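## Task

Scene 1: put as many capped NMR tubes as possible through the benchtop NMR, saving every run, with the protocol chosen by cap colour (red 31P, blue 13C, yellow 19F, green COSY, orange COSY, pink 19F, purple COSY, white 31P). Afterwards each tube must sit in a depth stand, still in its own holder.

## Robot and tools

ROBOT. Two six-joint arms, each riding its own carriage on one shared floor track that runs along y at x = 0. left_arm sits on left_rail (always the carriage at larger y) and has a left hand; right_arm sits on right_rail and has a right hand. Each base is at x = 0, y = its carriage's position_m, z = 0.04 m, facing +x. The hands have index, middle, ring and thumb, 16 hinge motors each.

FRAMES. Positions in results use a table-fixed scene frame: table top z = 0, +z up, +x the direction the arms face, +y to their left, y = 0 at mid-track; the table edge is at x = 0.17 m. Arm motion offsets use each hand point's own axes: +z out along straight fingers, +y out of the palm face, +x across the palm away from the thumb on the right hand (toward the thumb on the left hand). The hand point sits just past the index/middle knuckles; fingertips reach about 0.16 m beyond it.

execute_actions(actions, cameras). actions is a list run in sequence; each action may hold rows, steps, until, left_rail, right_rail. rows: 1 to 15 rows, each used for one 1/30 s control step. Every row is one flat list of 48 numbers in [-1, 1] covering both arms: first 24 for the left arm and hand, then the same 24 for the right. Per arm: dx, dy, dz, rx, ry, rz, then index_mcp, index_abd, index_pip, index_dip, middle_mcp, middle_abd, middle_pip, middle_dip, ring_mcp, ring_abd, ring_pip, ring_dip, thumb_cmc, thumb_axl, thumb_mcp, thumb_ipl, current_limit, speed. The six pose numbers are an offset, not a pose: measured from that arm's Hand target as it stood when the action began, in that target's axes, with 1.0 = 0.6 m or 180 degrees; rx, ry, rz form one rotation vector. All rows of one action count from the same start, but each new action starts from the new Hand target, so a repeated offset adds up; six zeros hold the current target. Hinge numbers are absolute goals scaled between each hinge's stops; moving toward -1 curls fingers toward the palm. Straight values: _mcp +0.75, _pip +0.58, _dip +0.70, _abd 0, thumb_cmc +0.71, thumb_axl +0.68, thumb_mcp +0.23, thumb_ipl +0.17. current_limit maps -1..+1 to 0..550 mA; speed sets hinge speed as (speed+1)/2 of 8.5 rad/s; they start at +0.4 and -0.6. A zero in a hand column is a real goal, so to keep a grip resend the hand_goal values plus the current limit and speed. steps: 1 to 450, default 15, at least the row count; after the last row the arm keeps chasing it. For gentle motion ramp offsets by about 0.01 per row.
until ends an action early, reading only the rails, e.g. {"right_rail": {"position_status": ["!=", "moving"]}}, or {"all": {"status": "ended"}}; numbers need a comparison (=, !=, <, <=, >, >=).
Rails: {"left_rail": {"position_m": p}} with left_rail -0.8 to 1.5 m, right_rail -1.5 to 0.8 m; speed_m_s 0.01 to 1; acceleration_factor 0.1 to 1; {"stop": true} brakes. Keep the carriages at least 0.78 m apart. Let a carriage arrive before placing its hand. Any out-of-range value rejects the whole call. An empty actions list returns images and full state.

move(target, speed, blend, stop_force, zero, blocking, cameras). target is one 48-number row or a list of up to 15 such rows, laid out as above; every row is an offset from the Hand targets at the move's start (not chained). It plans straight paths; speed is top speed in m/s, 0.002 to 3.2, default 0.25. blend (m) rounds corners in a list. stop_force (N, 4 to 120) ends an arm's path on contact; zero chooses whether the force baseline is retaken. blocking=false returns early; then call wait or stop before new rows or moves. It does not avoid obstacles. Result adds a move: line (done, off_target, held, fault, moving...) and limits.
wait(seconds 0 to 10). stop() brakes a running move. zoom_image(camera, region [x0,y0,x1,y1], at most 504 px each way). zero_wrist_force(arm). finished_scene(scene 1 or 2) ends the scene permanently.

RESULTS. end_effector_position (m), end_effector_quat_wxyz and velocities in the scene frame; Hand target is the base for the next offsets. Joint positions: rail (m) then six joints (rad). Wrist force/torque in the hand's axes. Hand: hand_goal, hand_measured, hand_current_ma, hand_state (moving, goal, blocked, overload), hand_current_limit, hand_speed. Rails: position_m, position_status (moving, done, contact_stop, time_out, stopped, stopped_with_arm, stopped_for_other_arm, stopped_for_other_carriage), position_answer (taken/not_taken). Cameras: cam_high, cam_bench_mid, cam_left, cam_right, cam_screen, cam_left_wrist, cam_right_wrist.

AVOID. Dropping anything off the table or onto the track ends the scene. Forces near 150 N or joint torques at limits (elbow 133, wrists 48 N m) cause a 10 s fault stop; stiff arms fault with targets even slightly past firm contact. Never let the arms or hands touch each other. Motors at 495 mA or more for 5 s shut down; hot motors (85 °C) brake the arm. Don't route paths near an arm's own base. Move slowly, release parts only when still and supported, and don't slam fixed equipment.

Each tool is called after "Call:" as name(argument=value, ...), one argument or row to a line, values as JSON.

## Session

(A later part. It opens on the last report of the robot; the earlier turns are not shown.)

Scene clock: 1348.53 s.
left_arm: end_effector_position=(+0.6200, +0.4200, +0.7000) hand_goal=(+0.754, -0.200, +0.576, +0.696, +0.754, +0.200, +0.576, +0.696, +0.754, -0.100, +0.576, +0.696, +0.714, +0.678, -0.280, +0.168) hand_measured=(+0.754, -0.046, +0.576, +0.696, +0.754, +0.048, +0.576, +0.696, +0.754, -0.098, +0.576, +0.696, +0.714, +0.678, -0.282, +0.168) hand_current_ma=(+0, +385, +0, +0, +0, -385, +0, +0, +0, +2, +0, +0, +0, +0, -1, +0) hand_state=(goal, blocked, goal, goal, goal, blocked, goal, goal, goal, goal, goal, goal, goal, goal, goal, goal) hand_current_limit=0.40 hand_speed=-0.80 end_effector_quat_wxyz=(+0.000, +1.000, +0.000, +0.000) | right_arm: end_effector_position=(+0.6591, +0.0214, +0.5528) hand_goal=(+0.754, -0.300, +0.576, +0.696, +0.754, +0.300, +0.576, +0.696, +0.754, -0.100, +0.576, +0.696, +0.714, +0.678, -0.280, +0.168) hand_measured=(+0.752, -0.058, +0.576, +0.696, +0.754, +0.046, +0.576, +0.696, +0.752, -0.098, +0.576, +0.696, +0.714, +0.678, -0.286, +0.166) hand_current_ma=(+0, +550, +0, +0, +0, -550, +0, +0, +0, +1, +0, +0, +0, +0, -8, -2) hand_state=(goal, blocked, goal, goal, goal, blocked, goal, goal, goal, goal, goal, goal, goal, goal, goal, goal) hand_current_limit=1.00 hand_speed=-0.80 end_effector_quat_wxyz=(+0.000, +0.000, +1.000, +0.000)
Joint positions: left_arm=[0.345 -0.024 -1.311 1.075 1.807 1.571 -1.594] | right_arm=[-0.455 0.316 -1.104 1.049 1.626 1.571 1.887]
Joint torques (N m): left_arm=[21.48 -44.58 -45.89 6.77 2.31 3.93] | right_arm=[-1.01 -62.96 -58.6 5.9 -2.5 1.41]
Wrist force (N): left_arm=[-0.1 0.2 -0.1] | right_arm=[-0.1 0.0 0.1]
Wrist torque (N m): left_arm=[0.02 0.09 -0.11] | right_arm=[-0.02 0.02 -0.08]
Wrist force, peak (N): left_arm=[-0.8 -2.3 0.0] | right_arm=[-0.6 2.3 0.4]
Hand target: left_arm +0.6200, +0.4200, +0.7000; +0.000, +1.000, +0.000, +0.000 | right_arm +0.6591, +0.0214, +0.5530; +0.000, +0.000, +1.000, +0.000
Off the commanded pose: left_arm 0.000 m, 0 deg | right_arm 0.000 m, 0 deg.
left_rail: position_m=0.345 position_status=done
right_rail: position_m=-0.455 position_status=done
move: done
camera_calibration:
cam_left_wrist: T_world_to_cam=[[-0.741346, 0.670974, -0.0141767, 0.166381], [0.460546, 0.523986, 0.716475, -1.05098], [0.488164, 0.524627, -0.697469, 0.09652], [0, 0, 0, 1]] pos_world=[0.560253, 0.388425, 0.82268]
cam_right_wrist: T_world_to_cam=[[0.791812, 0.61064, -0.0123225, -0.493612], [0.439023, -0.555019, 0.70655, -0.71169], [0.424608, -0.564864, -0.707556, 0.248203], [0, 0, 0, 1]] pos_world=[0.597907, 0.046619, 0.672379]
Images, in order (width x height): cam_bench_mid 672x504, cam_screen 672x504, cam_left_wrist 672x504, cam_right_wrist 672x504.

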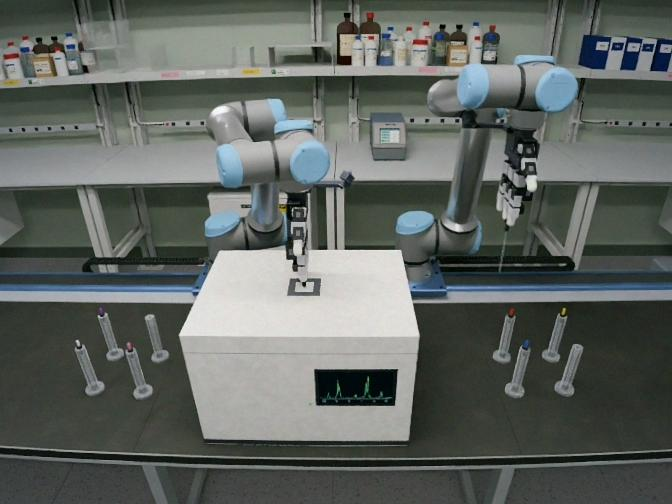

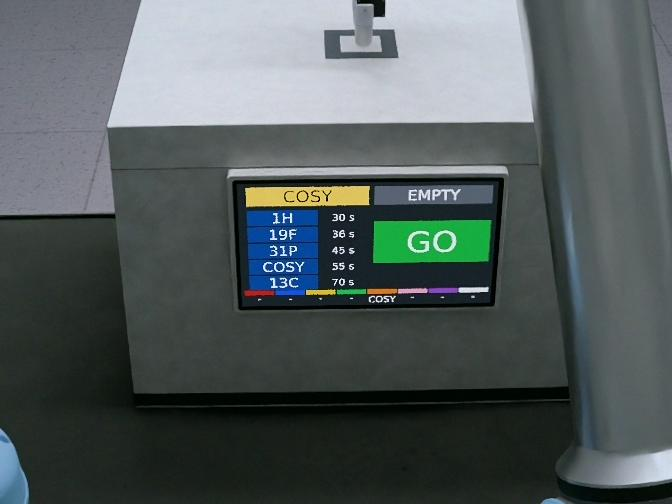

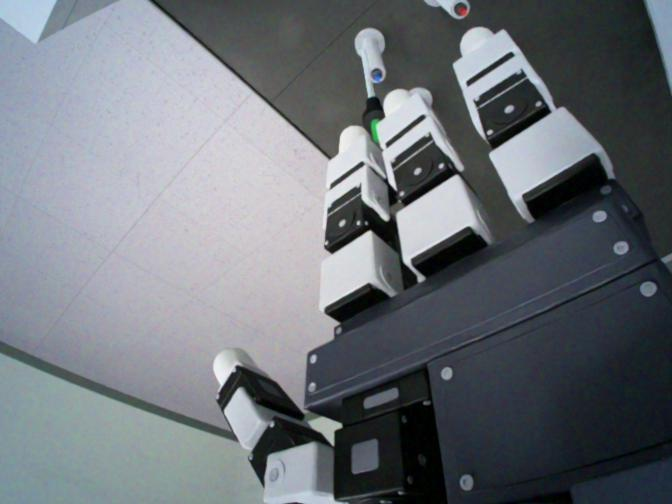

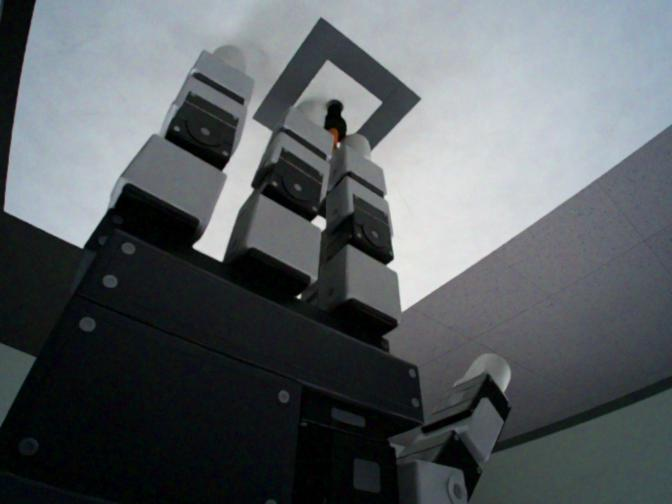

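Call:
move(
  target=[
    [0,0,0,0,0,0,0.754,-0.2,0.576,0.696,0.754,0.2,0.576,0.696,0.754,-0.1,0.576,0.696,0.714,0.678,-0.281,0.168,0.4,-0.8,0,0,-0.2533,0,0,0,0.754,-0.3,0.576,0.696,0.754,0.3,0.576,0.696,0.754,-0.1,0.576,0.696,0.714,0.678,-0.281,0.168,0.6,-0.8],
    [0.0658,0.9185,-0.025,0,0,0,0.754,-0.2,0.576,0.696,0.754,0.2,0.576,0.696,0.754,-0.1,0.576,0.696,0.714,0.678,-0.281,0.168,0.4,-0.8,0.2497,-0.9115,-0.2533,0,0,0,0.754,-0.3,0.576,0.696,0.754,0.3,0.576,0.696,0.754,-0.1,0.576,0.696,0.714,0.678,-0.281,0.168,0.6,-0.8],
    [0.0658,0.9185,-0.025,0,0,0,0.754,-0.2,0.576,0.696,0.754,0.2,0.576,0.696,0.754,-0.1,0.576,0.696,0.714,0.678,-0.281,0.168,0.4,-0.8,0.2497,-0.9115,0.105,0,0,0,0.754,-0.3,0.576,0.696,0.754,0.3,0.576,0.696,0.754,-0.1,0.576,0.696,0.714,0.678,-0.281,0.168,0.6,-0.8],
  ],
  speed=[0.3,0.5,0.4],
  blend=[0.03,0.03,0],
  cameras=["all"],
)

Call:
zoom_image(
  camera="cam_right",
  region=[330, 20, 470, 240],
)

Call:
zoom_image(
  camera="cam_screen",
  region=[310, 0, 410, 70],
)

Call:
zoom_image(
  camera="cam_high",
  region=[270, 100, 370, 200],
)

Call:
zoom_image(
  camera="cam_bench_mid",
  region=[260, 210, 350, 310],
)

Call:
zoom_image(
  camera="cam_left_wrist",
  region=[290, 0, 470, 170],
)

Call:
zoom_image(
  camera="cam_right_wrist",
  region=[230, 0, 430, 170],
)

Scene clock: 1378.47 s.
left_arm: end_effector_position=(+0.6595, -0.1311, +0.7150) hand_goal=(+0.754, -0.200, +0.576, +0.696, +0.754, +0.200, +0.576, +0.696, +0.754, -0.100, +0.576, +0.696, +0.714, +0.678, -0.280, +0.168) hand_measured=(+0.754, -0.046, +0.576, +0.696, +0.754, +0.048, +0.576, +0.696, +0.754, -0.098, +0.576, +0.696, +0.714, +0.678, -0.282, +0.168) hand_current_ma=(+0, +385, +0, +0, +0, -385, +0, +0, +0, +2, +0, +0, +0, +0, -1, +0) hand_state=(goal, blocked, goal, goal, goal, blocked, goal, goal, goal, goal, goal, goal, goal, goal, goal, goal) hand_current_limit=0.40 hand_speed=-0.80 end_effector_quat_wxyz=(+0.000, +1.000, +0.000, +0.000) | right_arm: end_effector_position=(+0.5091, -0.5254, +0.4902) hand_goal=(+0.754, -0.300, +0.576, +0.696, +0.754, +0.300, +0.576, +0.696, +0.754, -0.100, +0.576, +0.696, +0.714, +0.678, -0.280, +0.168) hand_measured=(+0.752, -0.108, +0.576, +0.696, +0.754, +0.096, +0.576, +0.696, +0.752, -0.098, +0.576, +0.696, +0.714, +0.678, -0.286, +0.166) hand_current_ma=(+0, +440, +0, +0, +0, -440, +0, +0, +0, +1, +0, +0, +0, +0, -8, -2) hand_state=(goal, blocked, goal, goal, goal, blocked, goal, goal, goal, goal, goal, goal, goal, goal, goal, goal) hand_current_limit=0.60 hand_speed=-0.80 end_effector_quat_wxyz=(+0.000, +0.000, +1.000, +0.000)
Joint positions: left_arm=[0.345 -0.786 -1.026 0.636 1.96 1.571 -2.357] | right_arm=[-0.455 -0.657 -1.511 1.679 1.403 1.571 0.914]
Joint torques (N m): left_arm=[-14.26 -66.14 -44.45 6.69 -2.83 -4.34] | right_arm=[-9.14 -29.91 -26.95 1.7 -3.2 -2.18]
Wrist force (N): left_arm=[-0.1 0.3 0.4] | right_arm=[0.1 0.0 -0.1]
Wrist torque (N m): left_arm=[0.04 0.09 0.02] | right_arm=[0.00 -0.02 0.22]
Wrist force, peak (N): left_arm=[0.1 2.4 0.3] | right_arm=[0.3 -1.7 -1.8]
Hand target: left_arm +0.6595, -0.1311, +0.7150; +0.000, +1.000, +0.000, +0.000 | right_arm +0.5092, -0.5254, +0.4900; +0.000, +0.000, +1.000, +0.000
Off the commanded pose: left_arm 0.000 m, 0 deg | right_arm 0.000 m, 0 deg.
HAND FAULT: one or more motors of the hand drew too much current for too long and shut down. This happened 2 times since the last result. The arm does not stop for it. Each such motor holds nothing for 10 seconds from its own shutdown, also while the arm is stopped by a fault of its own. Then it runs to the goal last written, under the current limit last written. A HAND FAULT can take a little off the scene's score.
left_rail: position_m=0.345 position_status=done
right_rail: position_m=-0.455 position_status=done
move: done
camera_calibration:
cam_left_wrist: T_world_to_cam=[[-0.741346, 0.670974, -0.0141767, 0.565644], [0.460546, 0.523986, 0.716475, -0.791052], [0.488164, 0.524627, -0.697469, 0.376923], [0, 0, 0, 1]] pos_world=[0.599653, -0.162775, 0.83768]
cam_right_wrist: T_world_to_cam=[[0.791846, 0.610595, -0.0123783, -0.0417369], [0.439041, -0.555045, 0.706519, -0.905121], [0.424526, -0.564889, -0.707586, -0.041394], [0, 0, 0, 1]] pos_world=[0.448007, -0.500281, 0.609679]

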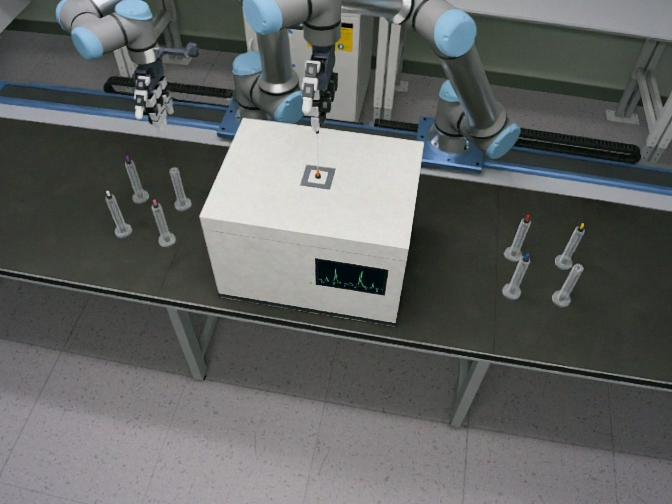

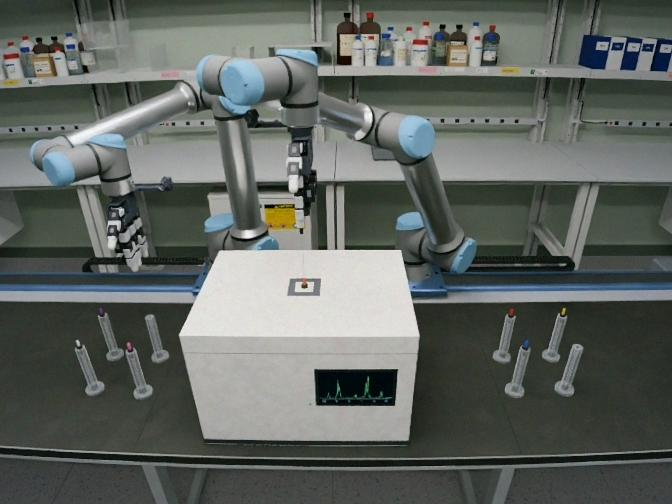

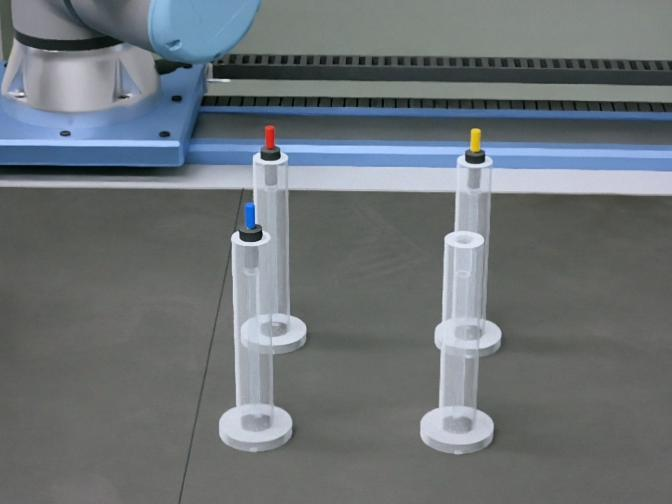

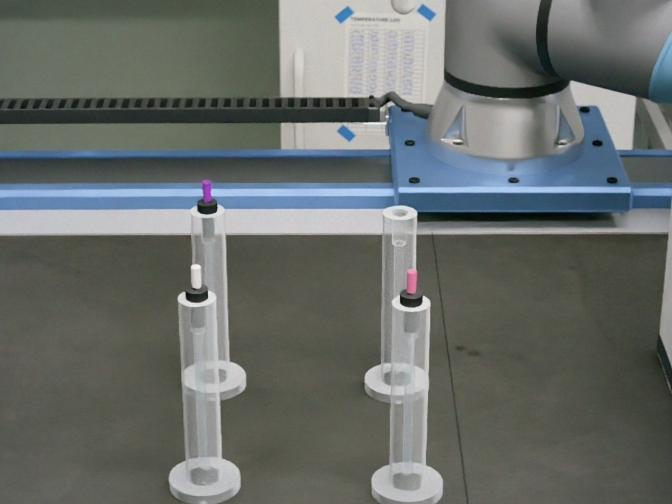

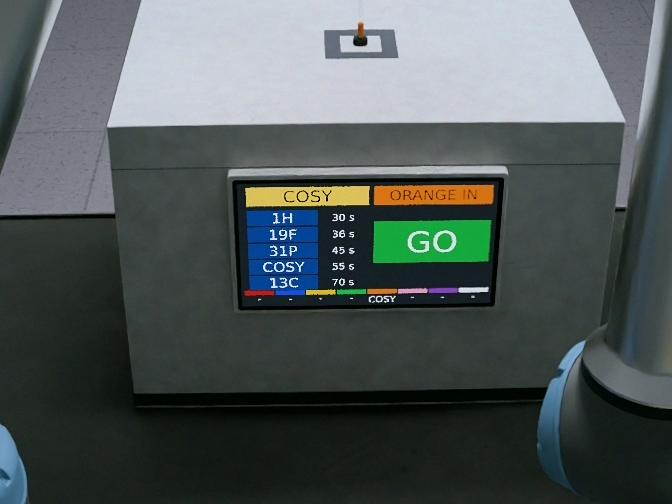

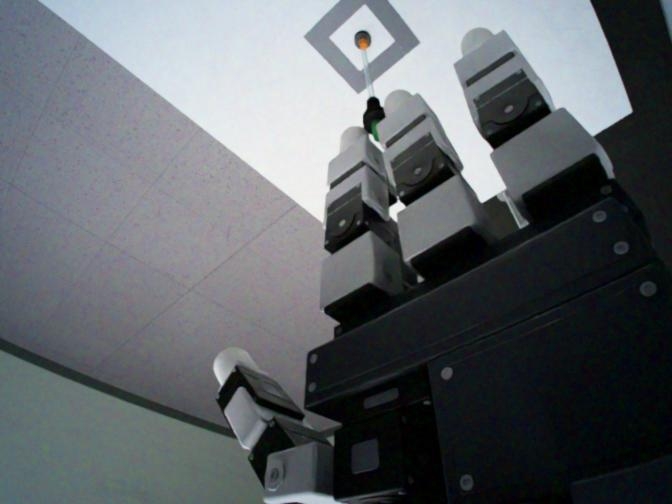

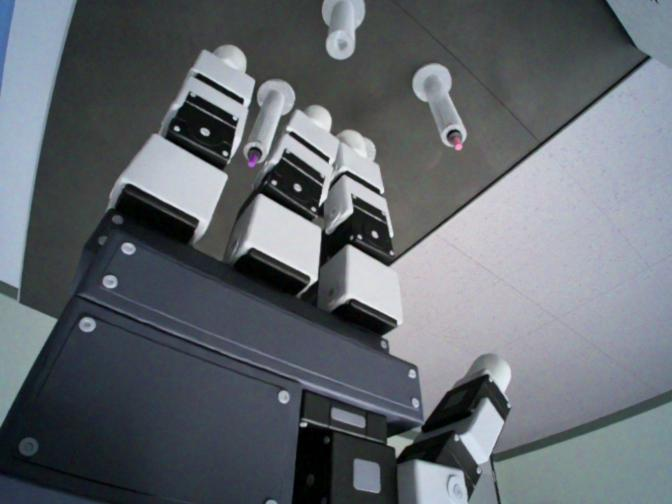

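Scaled by 2.291 from the camera's 672x504 image, which has a finer 960x720 frame.

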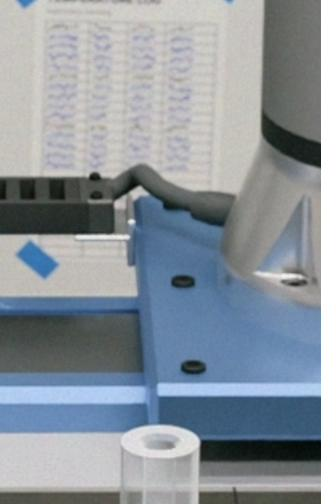

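Scaled by 5.040 from the camera's 672x504 image, which has a finer 960x720 frame.

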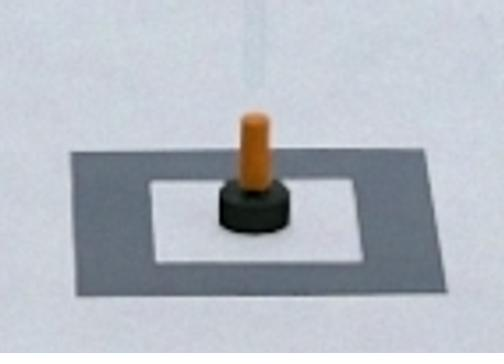

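Scaled by 5.040 from the camera's 672x504 image, which has a finer 960x720 frame.

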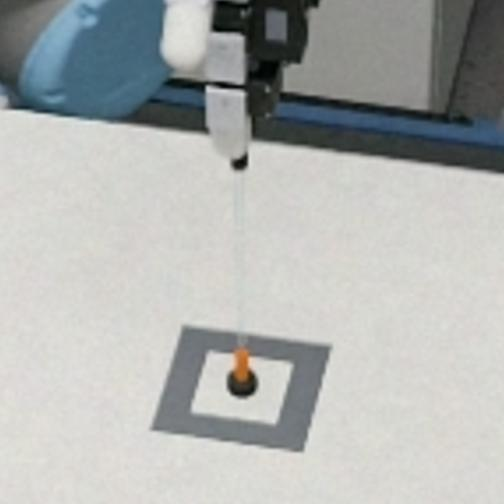

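Scaled by 5.040 from the camera's 672x504 image, which has a finer 960x720 frame.

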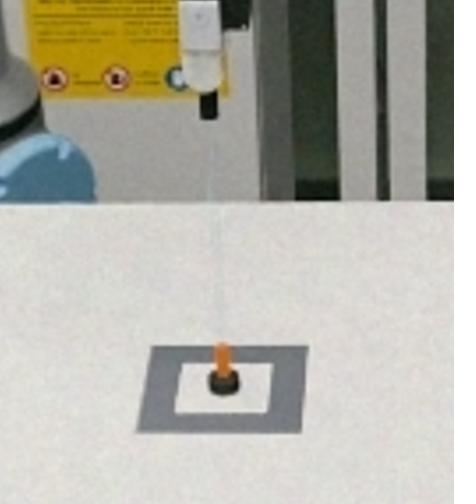

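Scaled by 2.800 from the camera's 672x504 image, which has a finer 960x720 frame.

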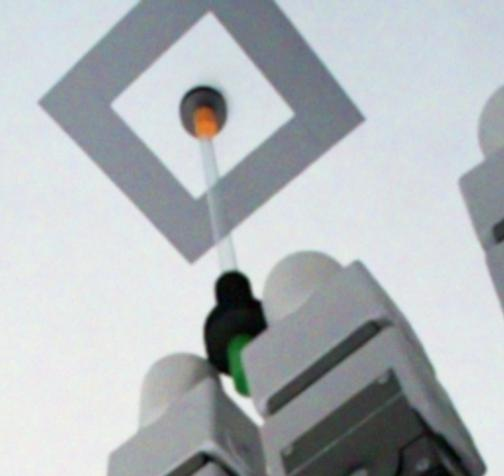

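Scaled by 2.520 from the camera's 672x504 image, which has a finer 960x720 frame.

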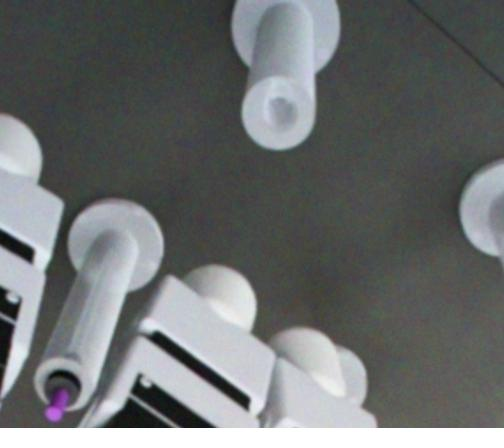

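Call:
move(
  target=[
    [-0.0142,-0.1987,0.005,0,0,0,0.754,-0.2,0.576,0.696,0.754,0.2,0.576,0.696,0.754,-0.1,0.576,0.696,0.714,0.678,-0.281,0.168,0.4,-0.8,-0.0347,0.1257,-0.1833,0,0,0,0.754,0.1,0.576,0.696,0.754,-0.1,0.576,0.696,0.754,-0.1,0.576,0.696,0.714,0.678,-0.281,0.168,0.4,-0.8],
    [-0.0658,-0.9185,0.025,0,0,0,0.754,-0.2,0.576,0.696,0.754,0.2,0.576,0.696,0.754,-0.1,0.576,0.696,0.714,0.678,-0.281,0.168,0.4,-0.8,-0.2498,0.9113,-0.1417,0,0,0,0.754,0.1,0.576,0.696,0.754,-0.1,0.576,0.696,0.754,-0.1,0.576,0.696,0.714,0.678,-0.281,0.168,0.4,-0.8],
    [-0.0658,-0.9185,0.025,0,0,0,0.754,-0.2,0.576,0.696,0.754,0.2,0.576,0.696,0.754,-0.1,0.576,0.696,0.714,0.678,-0.281,0.168,0.4,-0.8,-0.2498,0.9113,-0.055,0,0,0,0.754,-0.3,0.576,0.696,0.754,0.3,0.576,0.696,0.754,-0.1,0.576,0.696,0.714,0.678,-0.281,0.168,0.75,-0.8],
    [-0.0658,-0.9185,0.025,0,0,0,0.754,-0.2,0.576,0.696,0.754,0.2,0.576,0.696,0.754,-0.1,0.576,0.696,0.714,0.678,-0.281,0.168,0.4,-0.8,-0.2498,0.9113,-0.1083,0,0,0,0.754,-0.3,0.576,0.696,0.754,0.3,0.576,0.696,0.754,-0.1,0.576,0.696,0.714,0.678,-0.281,0.168,0.75,-0.8],
    [-0.0658,-0.9185,0.025,0,0,0,0.754,-0.2,0.576,0.696,0.754,0.2,0.576,0.696,0.754,-0.1,0.576,0.696,0.714,0.678,-0.281,0.168,0.4,-0.8,-0.2498,0.9113,-0.3583,0,0,0,0.754,-0.3,0.576,0.696,0.754,0.3,0.576,0.696,0.754,-0.1,0.576,0.696,0.714,0.678,-0.281,0.168,0.75,-0.8],
    [0.0003,-0.0003,-0.0083,0,0,0,0.754,-0.2,0.576,0.696,0.754,0.2,0.576,0.696,0.754,-0.1,0.576,0.696,0.714,0.678,-0.281,0.168,0.4,-0.8,-0.0002,-0.0002,-0.3583,0,0,0,0.754,-0.3,0.576,0.696,0.754,0.3,0.576,0.696,0.754,-0.1,0.576,0.696,0.714,0.678,-0.281,0.168,0.75,-0.8],
  ],
  speed=[0.5,0.5,0.12,0.05,0.35,0.5],
  blend=[0.05,0.01,0,0.01,0.03,0],
  cameras=["all"],
)

Call:
zoom_image(
  camera="cam_screen",
  region=[310, 0, 410, 70],
)

Call:
zoom_image(
  camera="cam_high",
  region=[270, 100, 370, 200],
)

Call:
zoom_image(
  camera="cam_bench_mid",
  region=[260, 210, 350, 310],
)

Call:
zoom_image(
  camera="cam_left_wrist",
  region=[290, 0, 470, 170],
)

Call:
zoom_image(
  camera="cam_right_wrist",
  region=[230, 0, 430, 170],
)

Scene clock: 1439.53 s.
left_arm: end_effector_position=(+0.6596, -0.1309, +0.7200) hand_goal=(+0.754, -0.200, +0.576, +0.696, +0.754, +0.200, +0.576, +0.696, +0.754, -0.100, +0.576, +0.696, +0.714, +0.678, -0.280, +0.168) hand_measured=(+0.754, -0.046, +0.576, +0.696, +0.754, +0.048, +0.576, +0.696, +0.754, -0.098, +0.576, +0.696, +0.714, +0.678, -0.282, +0.168) hand_current_ma=(+0, +385, +0, +0, +0, -385, +0, +0, +0, +2, +0, +0, +0, +0, -1, +0) hand_state=(goal, blocked, goal, goal, goal, blocked, goal, goal, goal, goal, goal, goal, goal, goal, goal, goal) hand_current_limit=0.40 hand_speed=-0.80 end_effector_quat_wxyz=(+0.000, +1.000, +0.000, +0.000) | right_arm: end_effector_position=(+0.5092, -0.5255, +0.7050) hand_goal=(+0.754, -0.300, +0.576, +0.696, +0.754, +0.300, +0.576, +0.696, +0.754, -0.100, +0.576, +0.696, +0.714, +0.678, -0.280, +0.168) hand_measured=(+0.752, -0.058, +0.576, +0.696, +0.756, +0.046, +0.576, +0.696, +0.752, -0.098, +0.576, +0.696, +0.714, +0.678, -0.286, +0.166) hand_current_ma=(-1, +481, +0, +0, +0, -481, +0, +0, +0, +1, +0, +0, +0, +0, -8, -2) hand_state=(goal, blocked, goal, goal, goal, blocked, goal, goal, goal, goal, goal, goal, goal, goal, goal, goal) hand_current_limit=0.75 hand_speed=-0.80 end_effector_quat_wxyz=(+0.000, +0.000, +1.000, +0.000)
Joint positions: left_arm=[0.345 -0.786 -1.02 0.618 1.973 1.571 -2.356] | right_arm=[-0.455 -0.657 -1.504 1.293 1.781 1.571 0.914]
Joint torques (N m): left_arm=[-14.44 -65.99 -45.13 6.66 -2.84 -4.2] | right_arm=[-11.43 -32.22 -26.3 2.72 -3.44 -2.21]
Wrist force (N): left_arm=[-0.1 0.2 0.5] | right_arm=[-0.1 0.1 0.2]
Wrist torque (N m): left_arm=[0.02 0.11 0.02] | right_arm=[0.00 0.02 0.20]
Wrist force, peak (N): left_arm=[0.1 2.3 0.3] | right_arm=[-0.2 2.4 0.4]
Hand target: left_arm +0.6597, -0.1309, +0.7200; +0.000, +1.000, +0.000, +0.000 | right_arm +0.5092, -0.5255, +0.7050; +0.000, +0.000, +1.000, +0.000
Off the commanded pose: left_arm 0.000 m, 0 deg | right_arm 0.000 m, 0 deg.
left_rail: position_m=0.345 position_status=done
right_rail: position_m=-0.455 position_status=done
move: done
camera_calibration:
cam_left_wrist: T_world_to_cam=[[-0.741346, 0.670974, -0.0141767, 0.565727], [0.460546, 0.523986, 0.716475, -0.79476], [0.488164, 0.524627, -0.697469, 0.380138], [0, 0, 0, 1]] pos_world=[0.599853, -0.162575, 0.84258]
cam_right_wrist: T_world_to_cam=[[0.791813, 0.61064, -0.0123243, -0.0390243], [0.438993, -0.554979, 0.7066, -1.05695], [0.424638, -0.564905, -0.707506, 0.110415], [0, 0, 0, 1]] pos_world=[0.448007, -0.500381, 0.824479]

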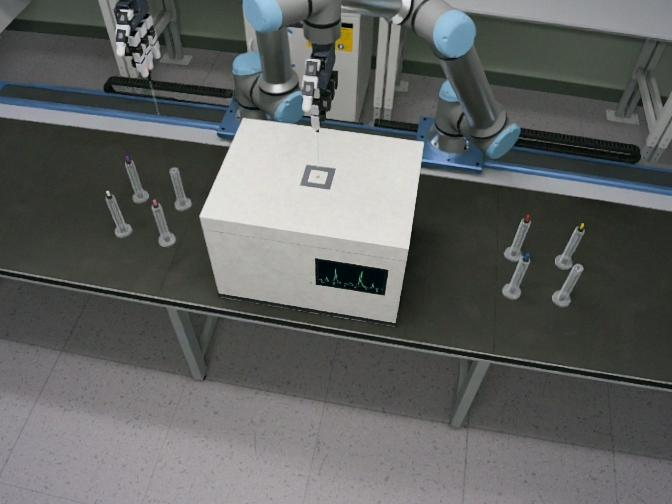

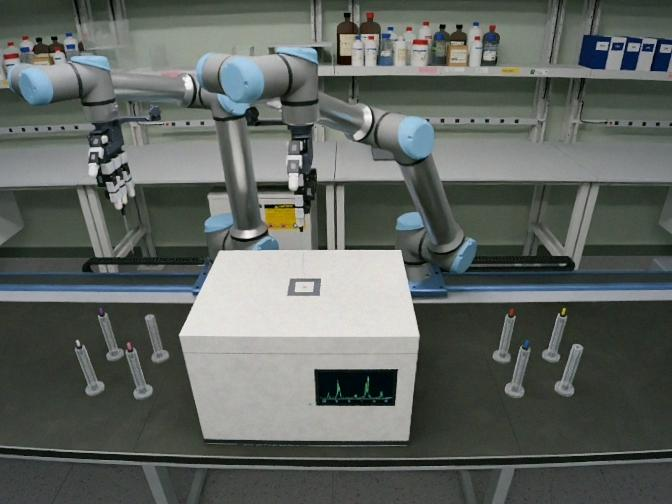

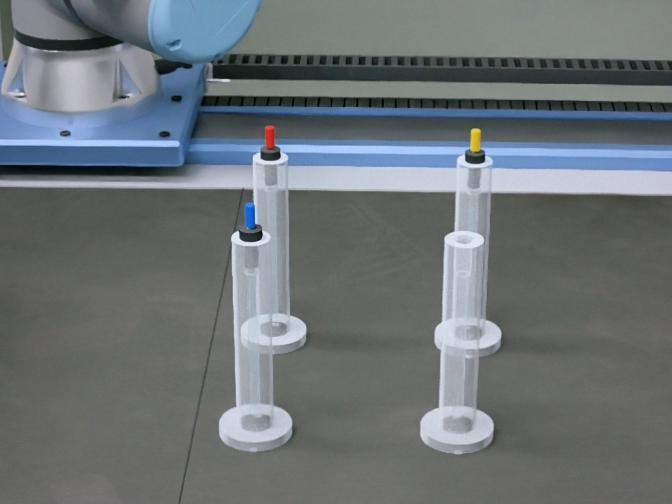

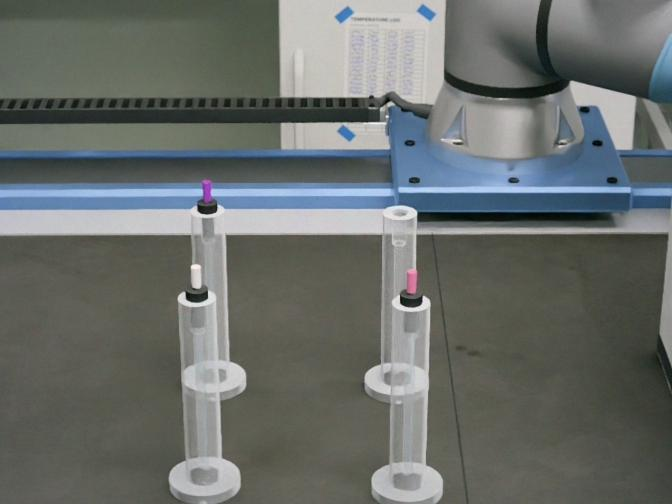

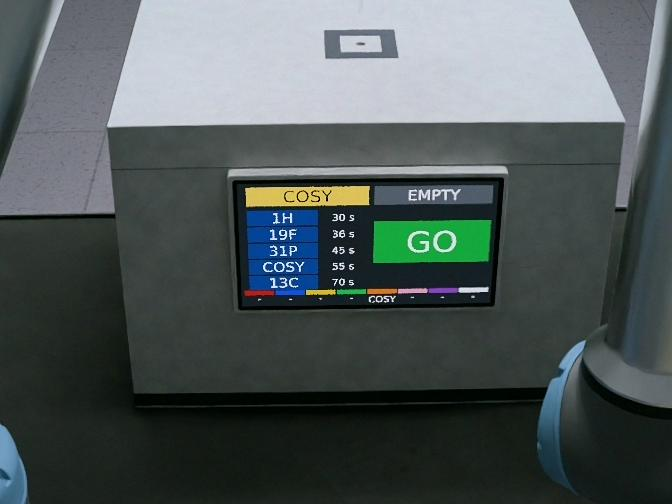

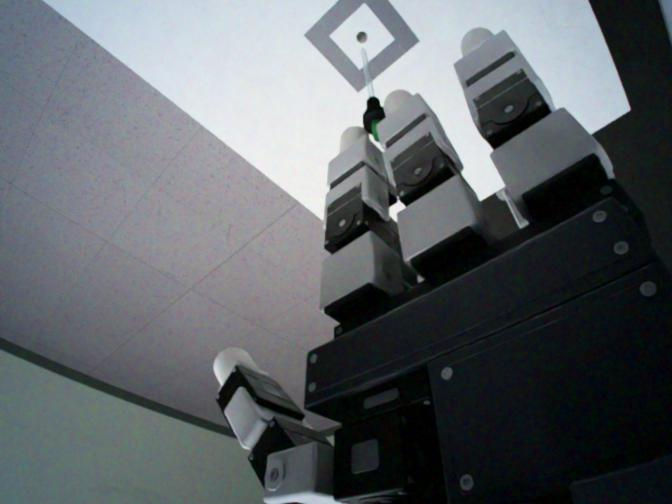

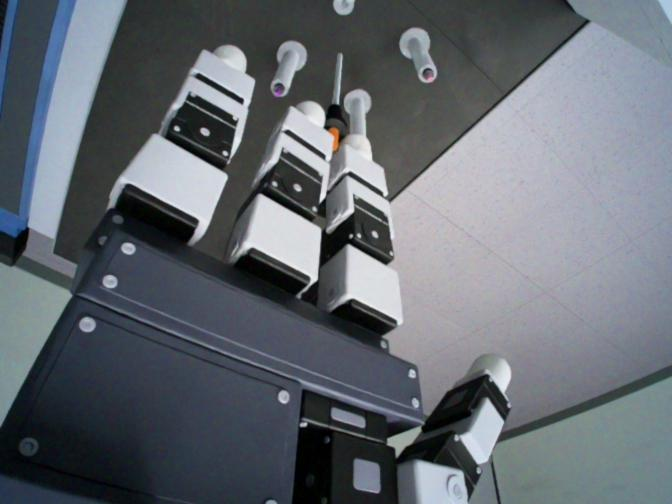

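Scaled by 5.040 from the camera's 672x504 image, which has a finer 960x720 frame.

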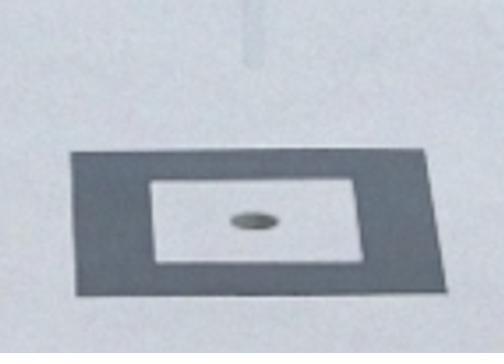

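Scaled by 5.040 from the camera's 672x504 image, which has a finer 960x720 frame.

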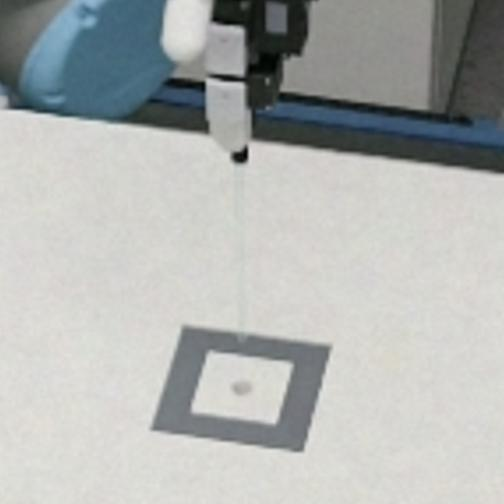

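Scaled by 5.040 from the camera's 672x504 image, which has a finer 960x720 frame.

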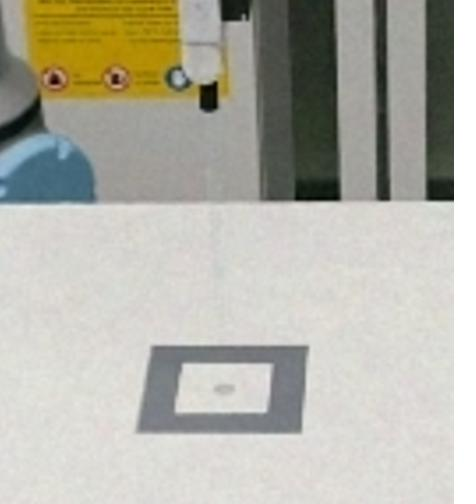

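Scaled by 2.800 from the camera's 672x504 image, which has a finer 960x720 frame.

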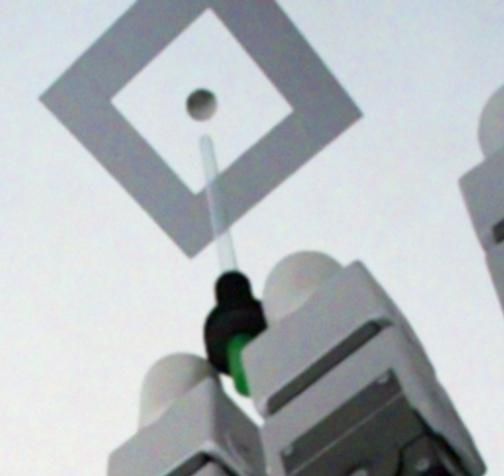

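Scaled by 2.520 from the camera's 672x504 image, which has a finer 960x720 frame.

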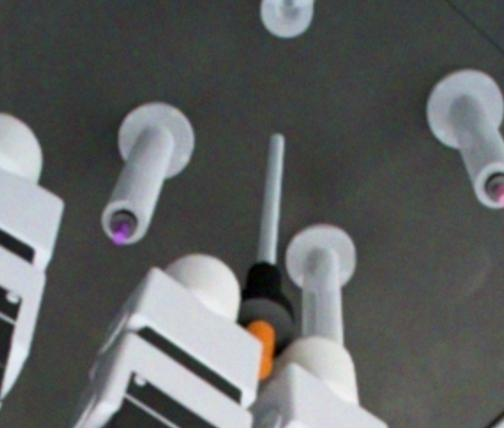

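Call:
move(
  target=[-0.0008,0.0005,0.2733,0,0,0,0.754,-0.2,0.576,0.696,0.754,0.2,0.576,0.696,0.754,-0.1,0.576,0.696,0.714,0.678,-0.281,0.168,0.4,-0.8,0,0,0.3833,0,0,0,0.754,-0.3,0.576,0.696,0.754,0.3,0.576,0.696,0.754,-0.1,0.576,0.696,0.714,0.678,-0.281,0.168,0.75,-0.8],
  speed=0.25,
  cameras=["all"],
)

Call:
zoom_image(
  camera="cam_left_wrist",
  region=[310, 70, 410, 170],
)

Call:
zoom_image(
  camera="cam_right_wrist",
  region=[270, 0, 400, 130],
)

Call:
zoom_image(
  camera="cam_right",
  region=[350, 30, 450, 240],
)

Call:
zoom_image(
  camera="cam_bench_mid",
  region=[285, 260, 325, 300],
)

Call:
zoom_image(
  camera="cam_high",
  region=[298, 160, 338, 195],
)

Scene clock: 1491.83 s.
left_arm: end_effector_position=(+0.6592, -0.1312, +0.5561) hand_goal=(+0.754, -0.200, +0.576, +0.696, +0.754, +0.200, +0.576, +0.696, +0.754, -0.100, +0.576, +0.696, +0.714, +0.678, -0.280, +0.168) hand_measured=(+0.754, -0.046, +0.576, +0.696, +0.754, +0.048, +0.576, +0.696, +0.754, -0.098, +0.576, +0.696, +0.714, +0.678, -0.282, +0.168) hand_current_ma=(+0, +385, +0, +0, +0, -385, +0, +0, +0, +2, +0, +0, +0, +0, -1, +0) hand_state=(goal, blocked, goal, goal, goal, blocked, goal, goal, goal, goal, goal, goal, goal, goal, goal, goal) hand_current_limit=0.40 hand_speed=-0.80 end_effector_quat_wxyz=(+0.000, +1.000, +0.000, +0.000) | right_arm: end_effector_position=(+0.5093, -0.5256, +0.4751) hand_goal=(+0.754, -0.300, +0.576, +0.696, +0.754, +0.300, +0.576, +0.696, +0.754, -0.100, +0.576, +0.696, +0.714, +0.678, -0.280, +0.168) hand_measured=(+0.752, -0.058, +0.576, +0.696, +0.756, +0.046, +0.576, +0.696, +0.752, -0.098, +0.576, +0.696, +0.714, +0.678, -0.286, +0.166) hand_current_ma=(-1, +481, +0, +0, +0, -481, +0, +0, +0, +1, +0, +0, +0, +0, -8, -2) hand_state=(goal, blocked, goal, goal, goal, blocked, goal, goal, goal, goal, goal, goal, goal, goal, goal, goal) hand_current_limit=0.75 hand_speed=-0.80 end_effector_quat_wxyz=(+0.000, +0.000, +1.000, +0.000)
Joint positions: left_arm=[0.345 -0.786 -1.104 1.043 1.632 1.571 -2.357] | right_arm=[-0.455 -0.657 -1.507 1.701 1.376 1.571 0.914]
Joint torques (N m): left_arm=[-14.21 -96.29 -28.43 2.66 -2.98 -4.33] | right_arm=[-9.12 -31.22 -26.59 1.31 -3.32 -2.15]
Wrist force (N): left_arm=[-0.3 0.1 0.2] | right_arm=[0.1 -0.2 0.0]
Wrist torque (N m): left_arm=[0.02 0.10 -0.03] | right_arm=[-0.03 -0.01 0.21]
Wrist force, peak (N): left_arm=[0.0 0.2 1.2] | right_arm=[-0.2 -0.1 1.5]
Hand target: left_arm +0.6592, -0.1312, +0.5560; +0.000, +1.000, +0.000, +0.000 | right_arm +0.5093, -0.5256, +0.4750; +0.000, +0.000, +1.000, +0.000
Off the commanded pose: left_arm 0.000 m, 0 deg | right_arm 0.000 m, 0 deg.
left_rail: position_m=0.345 position_status=done
right_rail: position_m=-0.455 position_status=done
move: done
camera_calibration:
cam_left_wrist: T_world_to_cam=[[-0.741312, 0.671012, -0.0141243, 0.56326], [0.4606, 0.523937, 0.716476, -0.677101], [0.488164, 0.524626, -0.697469, 0.266245], [0, 0, 0, 1]] pos_world=[0.599453, -0.162875, 0.67878]
cam_right_wrist: T_world_to_cam=[[0.791846, 0.610595, -0.0123783, -0.0419407], [0.439041, -0.555045, 0.706519, -0.894623], [0.424526, -0.564889, -0.707586, -0.0521067], [0, 0, 0, 1]] pos_world=[0.448107, -0.500381, 0.594679]

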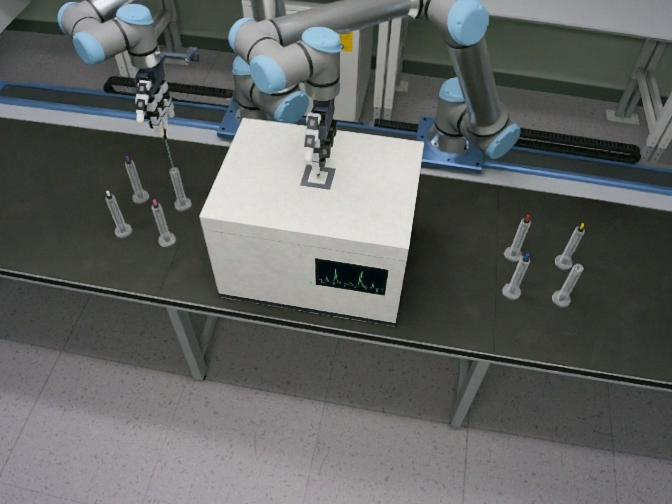

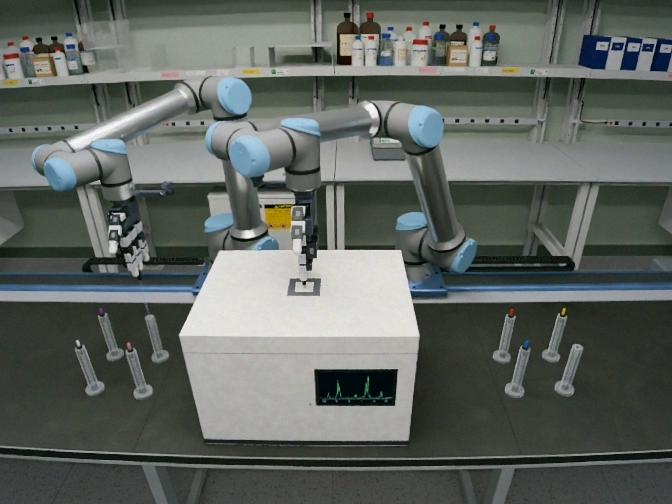

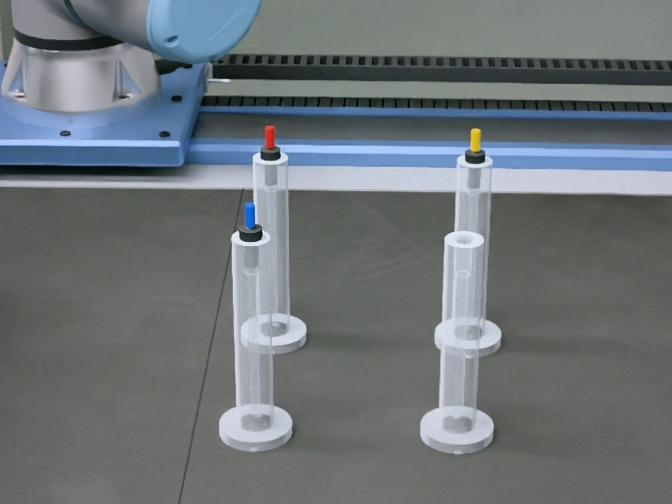

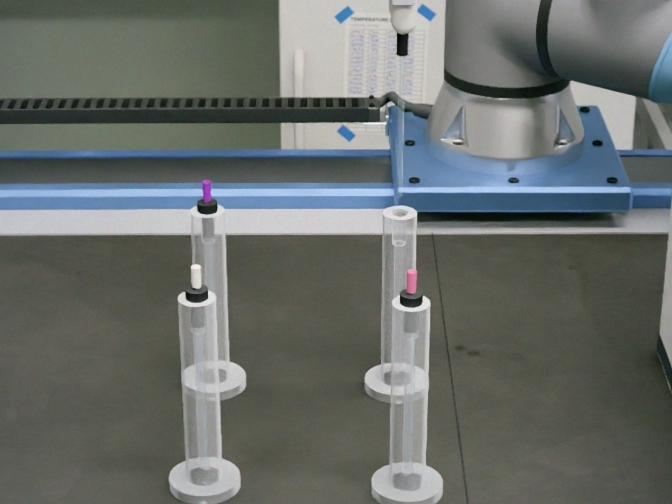

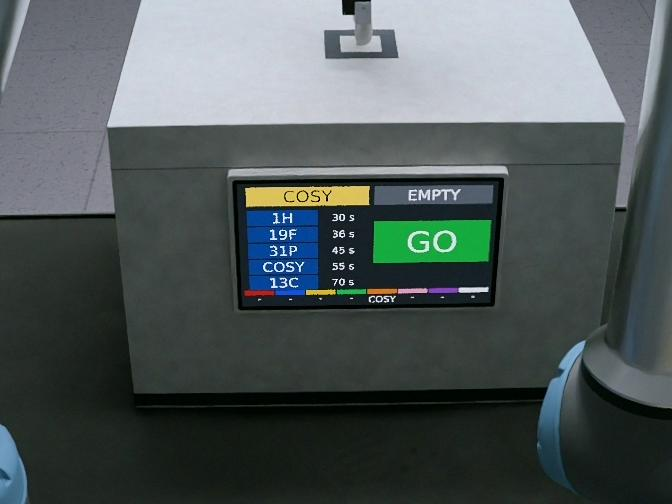

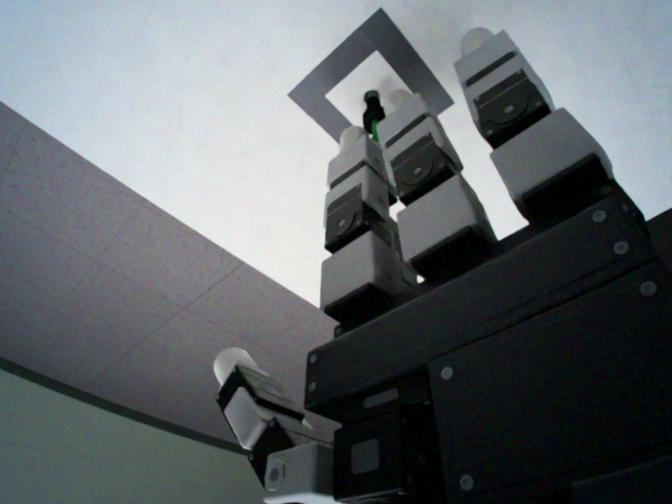

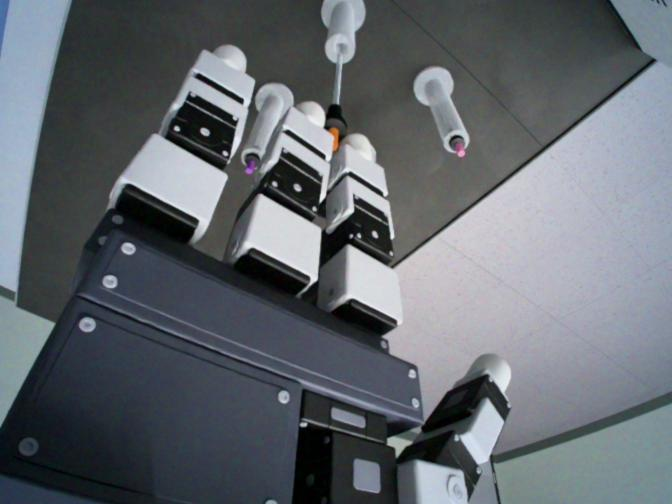

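Scaled by 5.040 from the camera's 672x504 image, which has a finer 960x720 frame.

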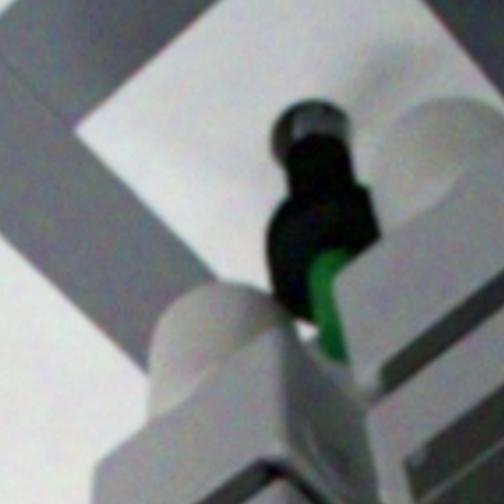

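Scaled by 3.877 from the camera's 672x504 image, which has a finer 960x720 frame.

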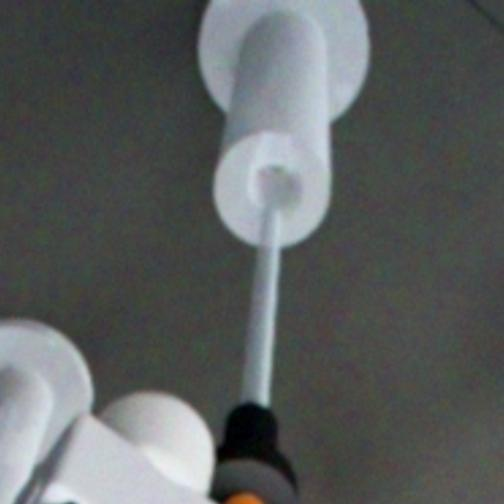

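Scaled by 2.400 from the camera's 672x504 image, which has a finer 960x720 frame.

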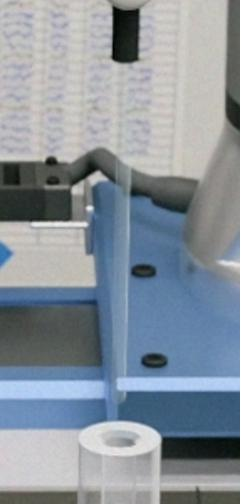

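Scaled by 12.600 from the camera's 672x504 image, which has a finer 960x720 frame.

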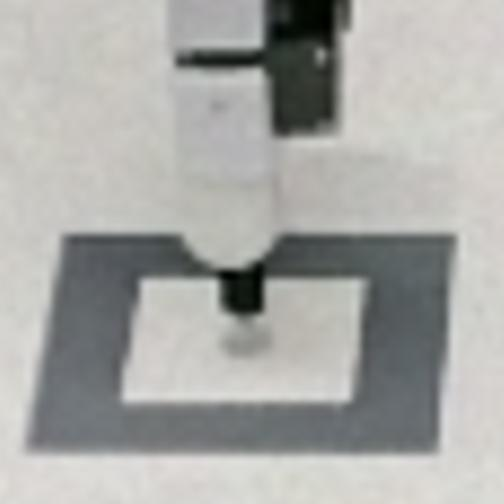

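Scaled by 12.600 from the camera's 672x504 image, which has a finer 960x720 frame.

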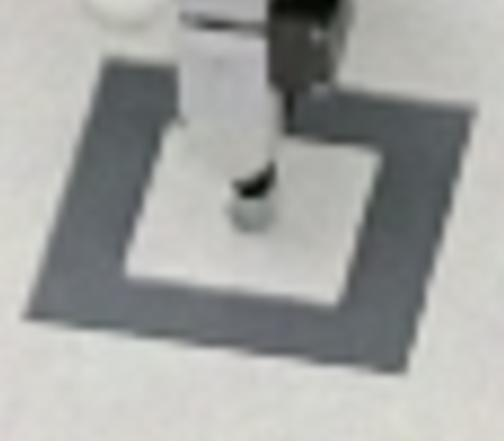

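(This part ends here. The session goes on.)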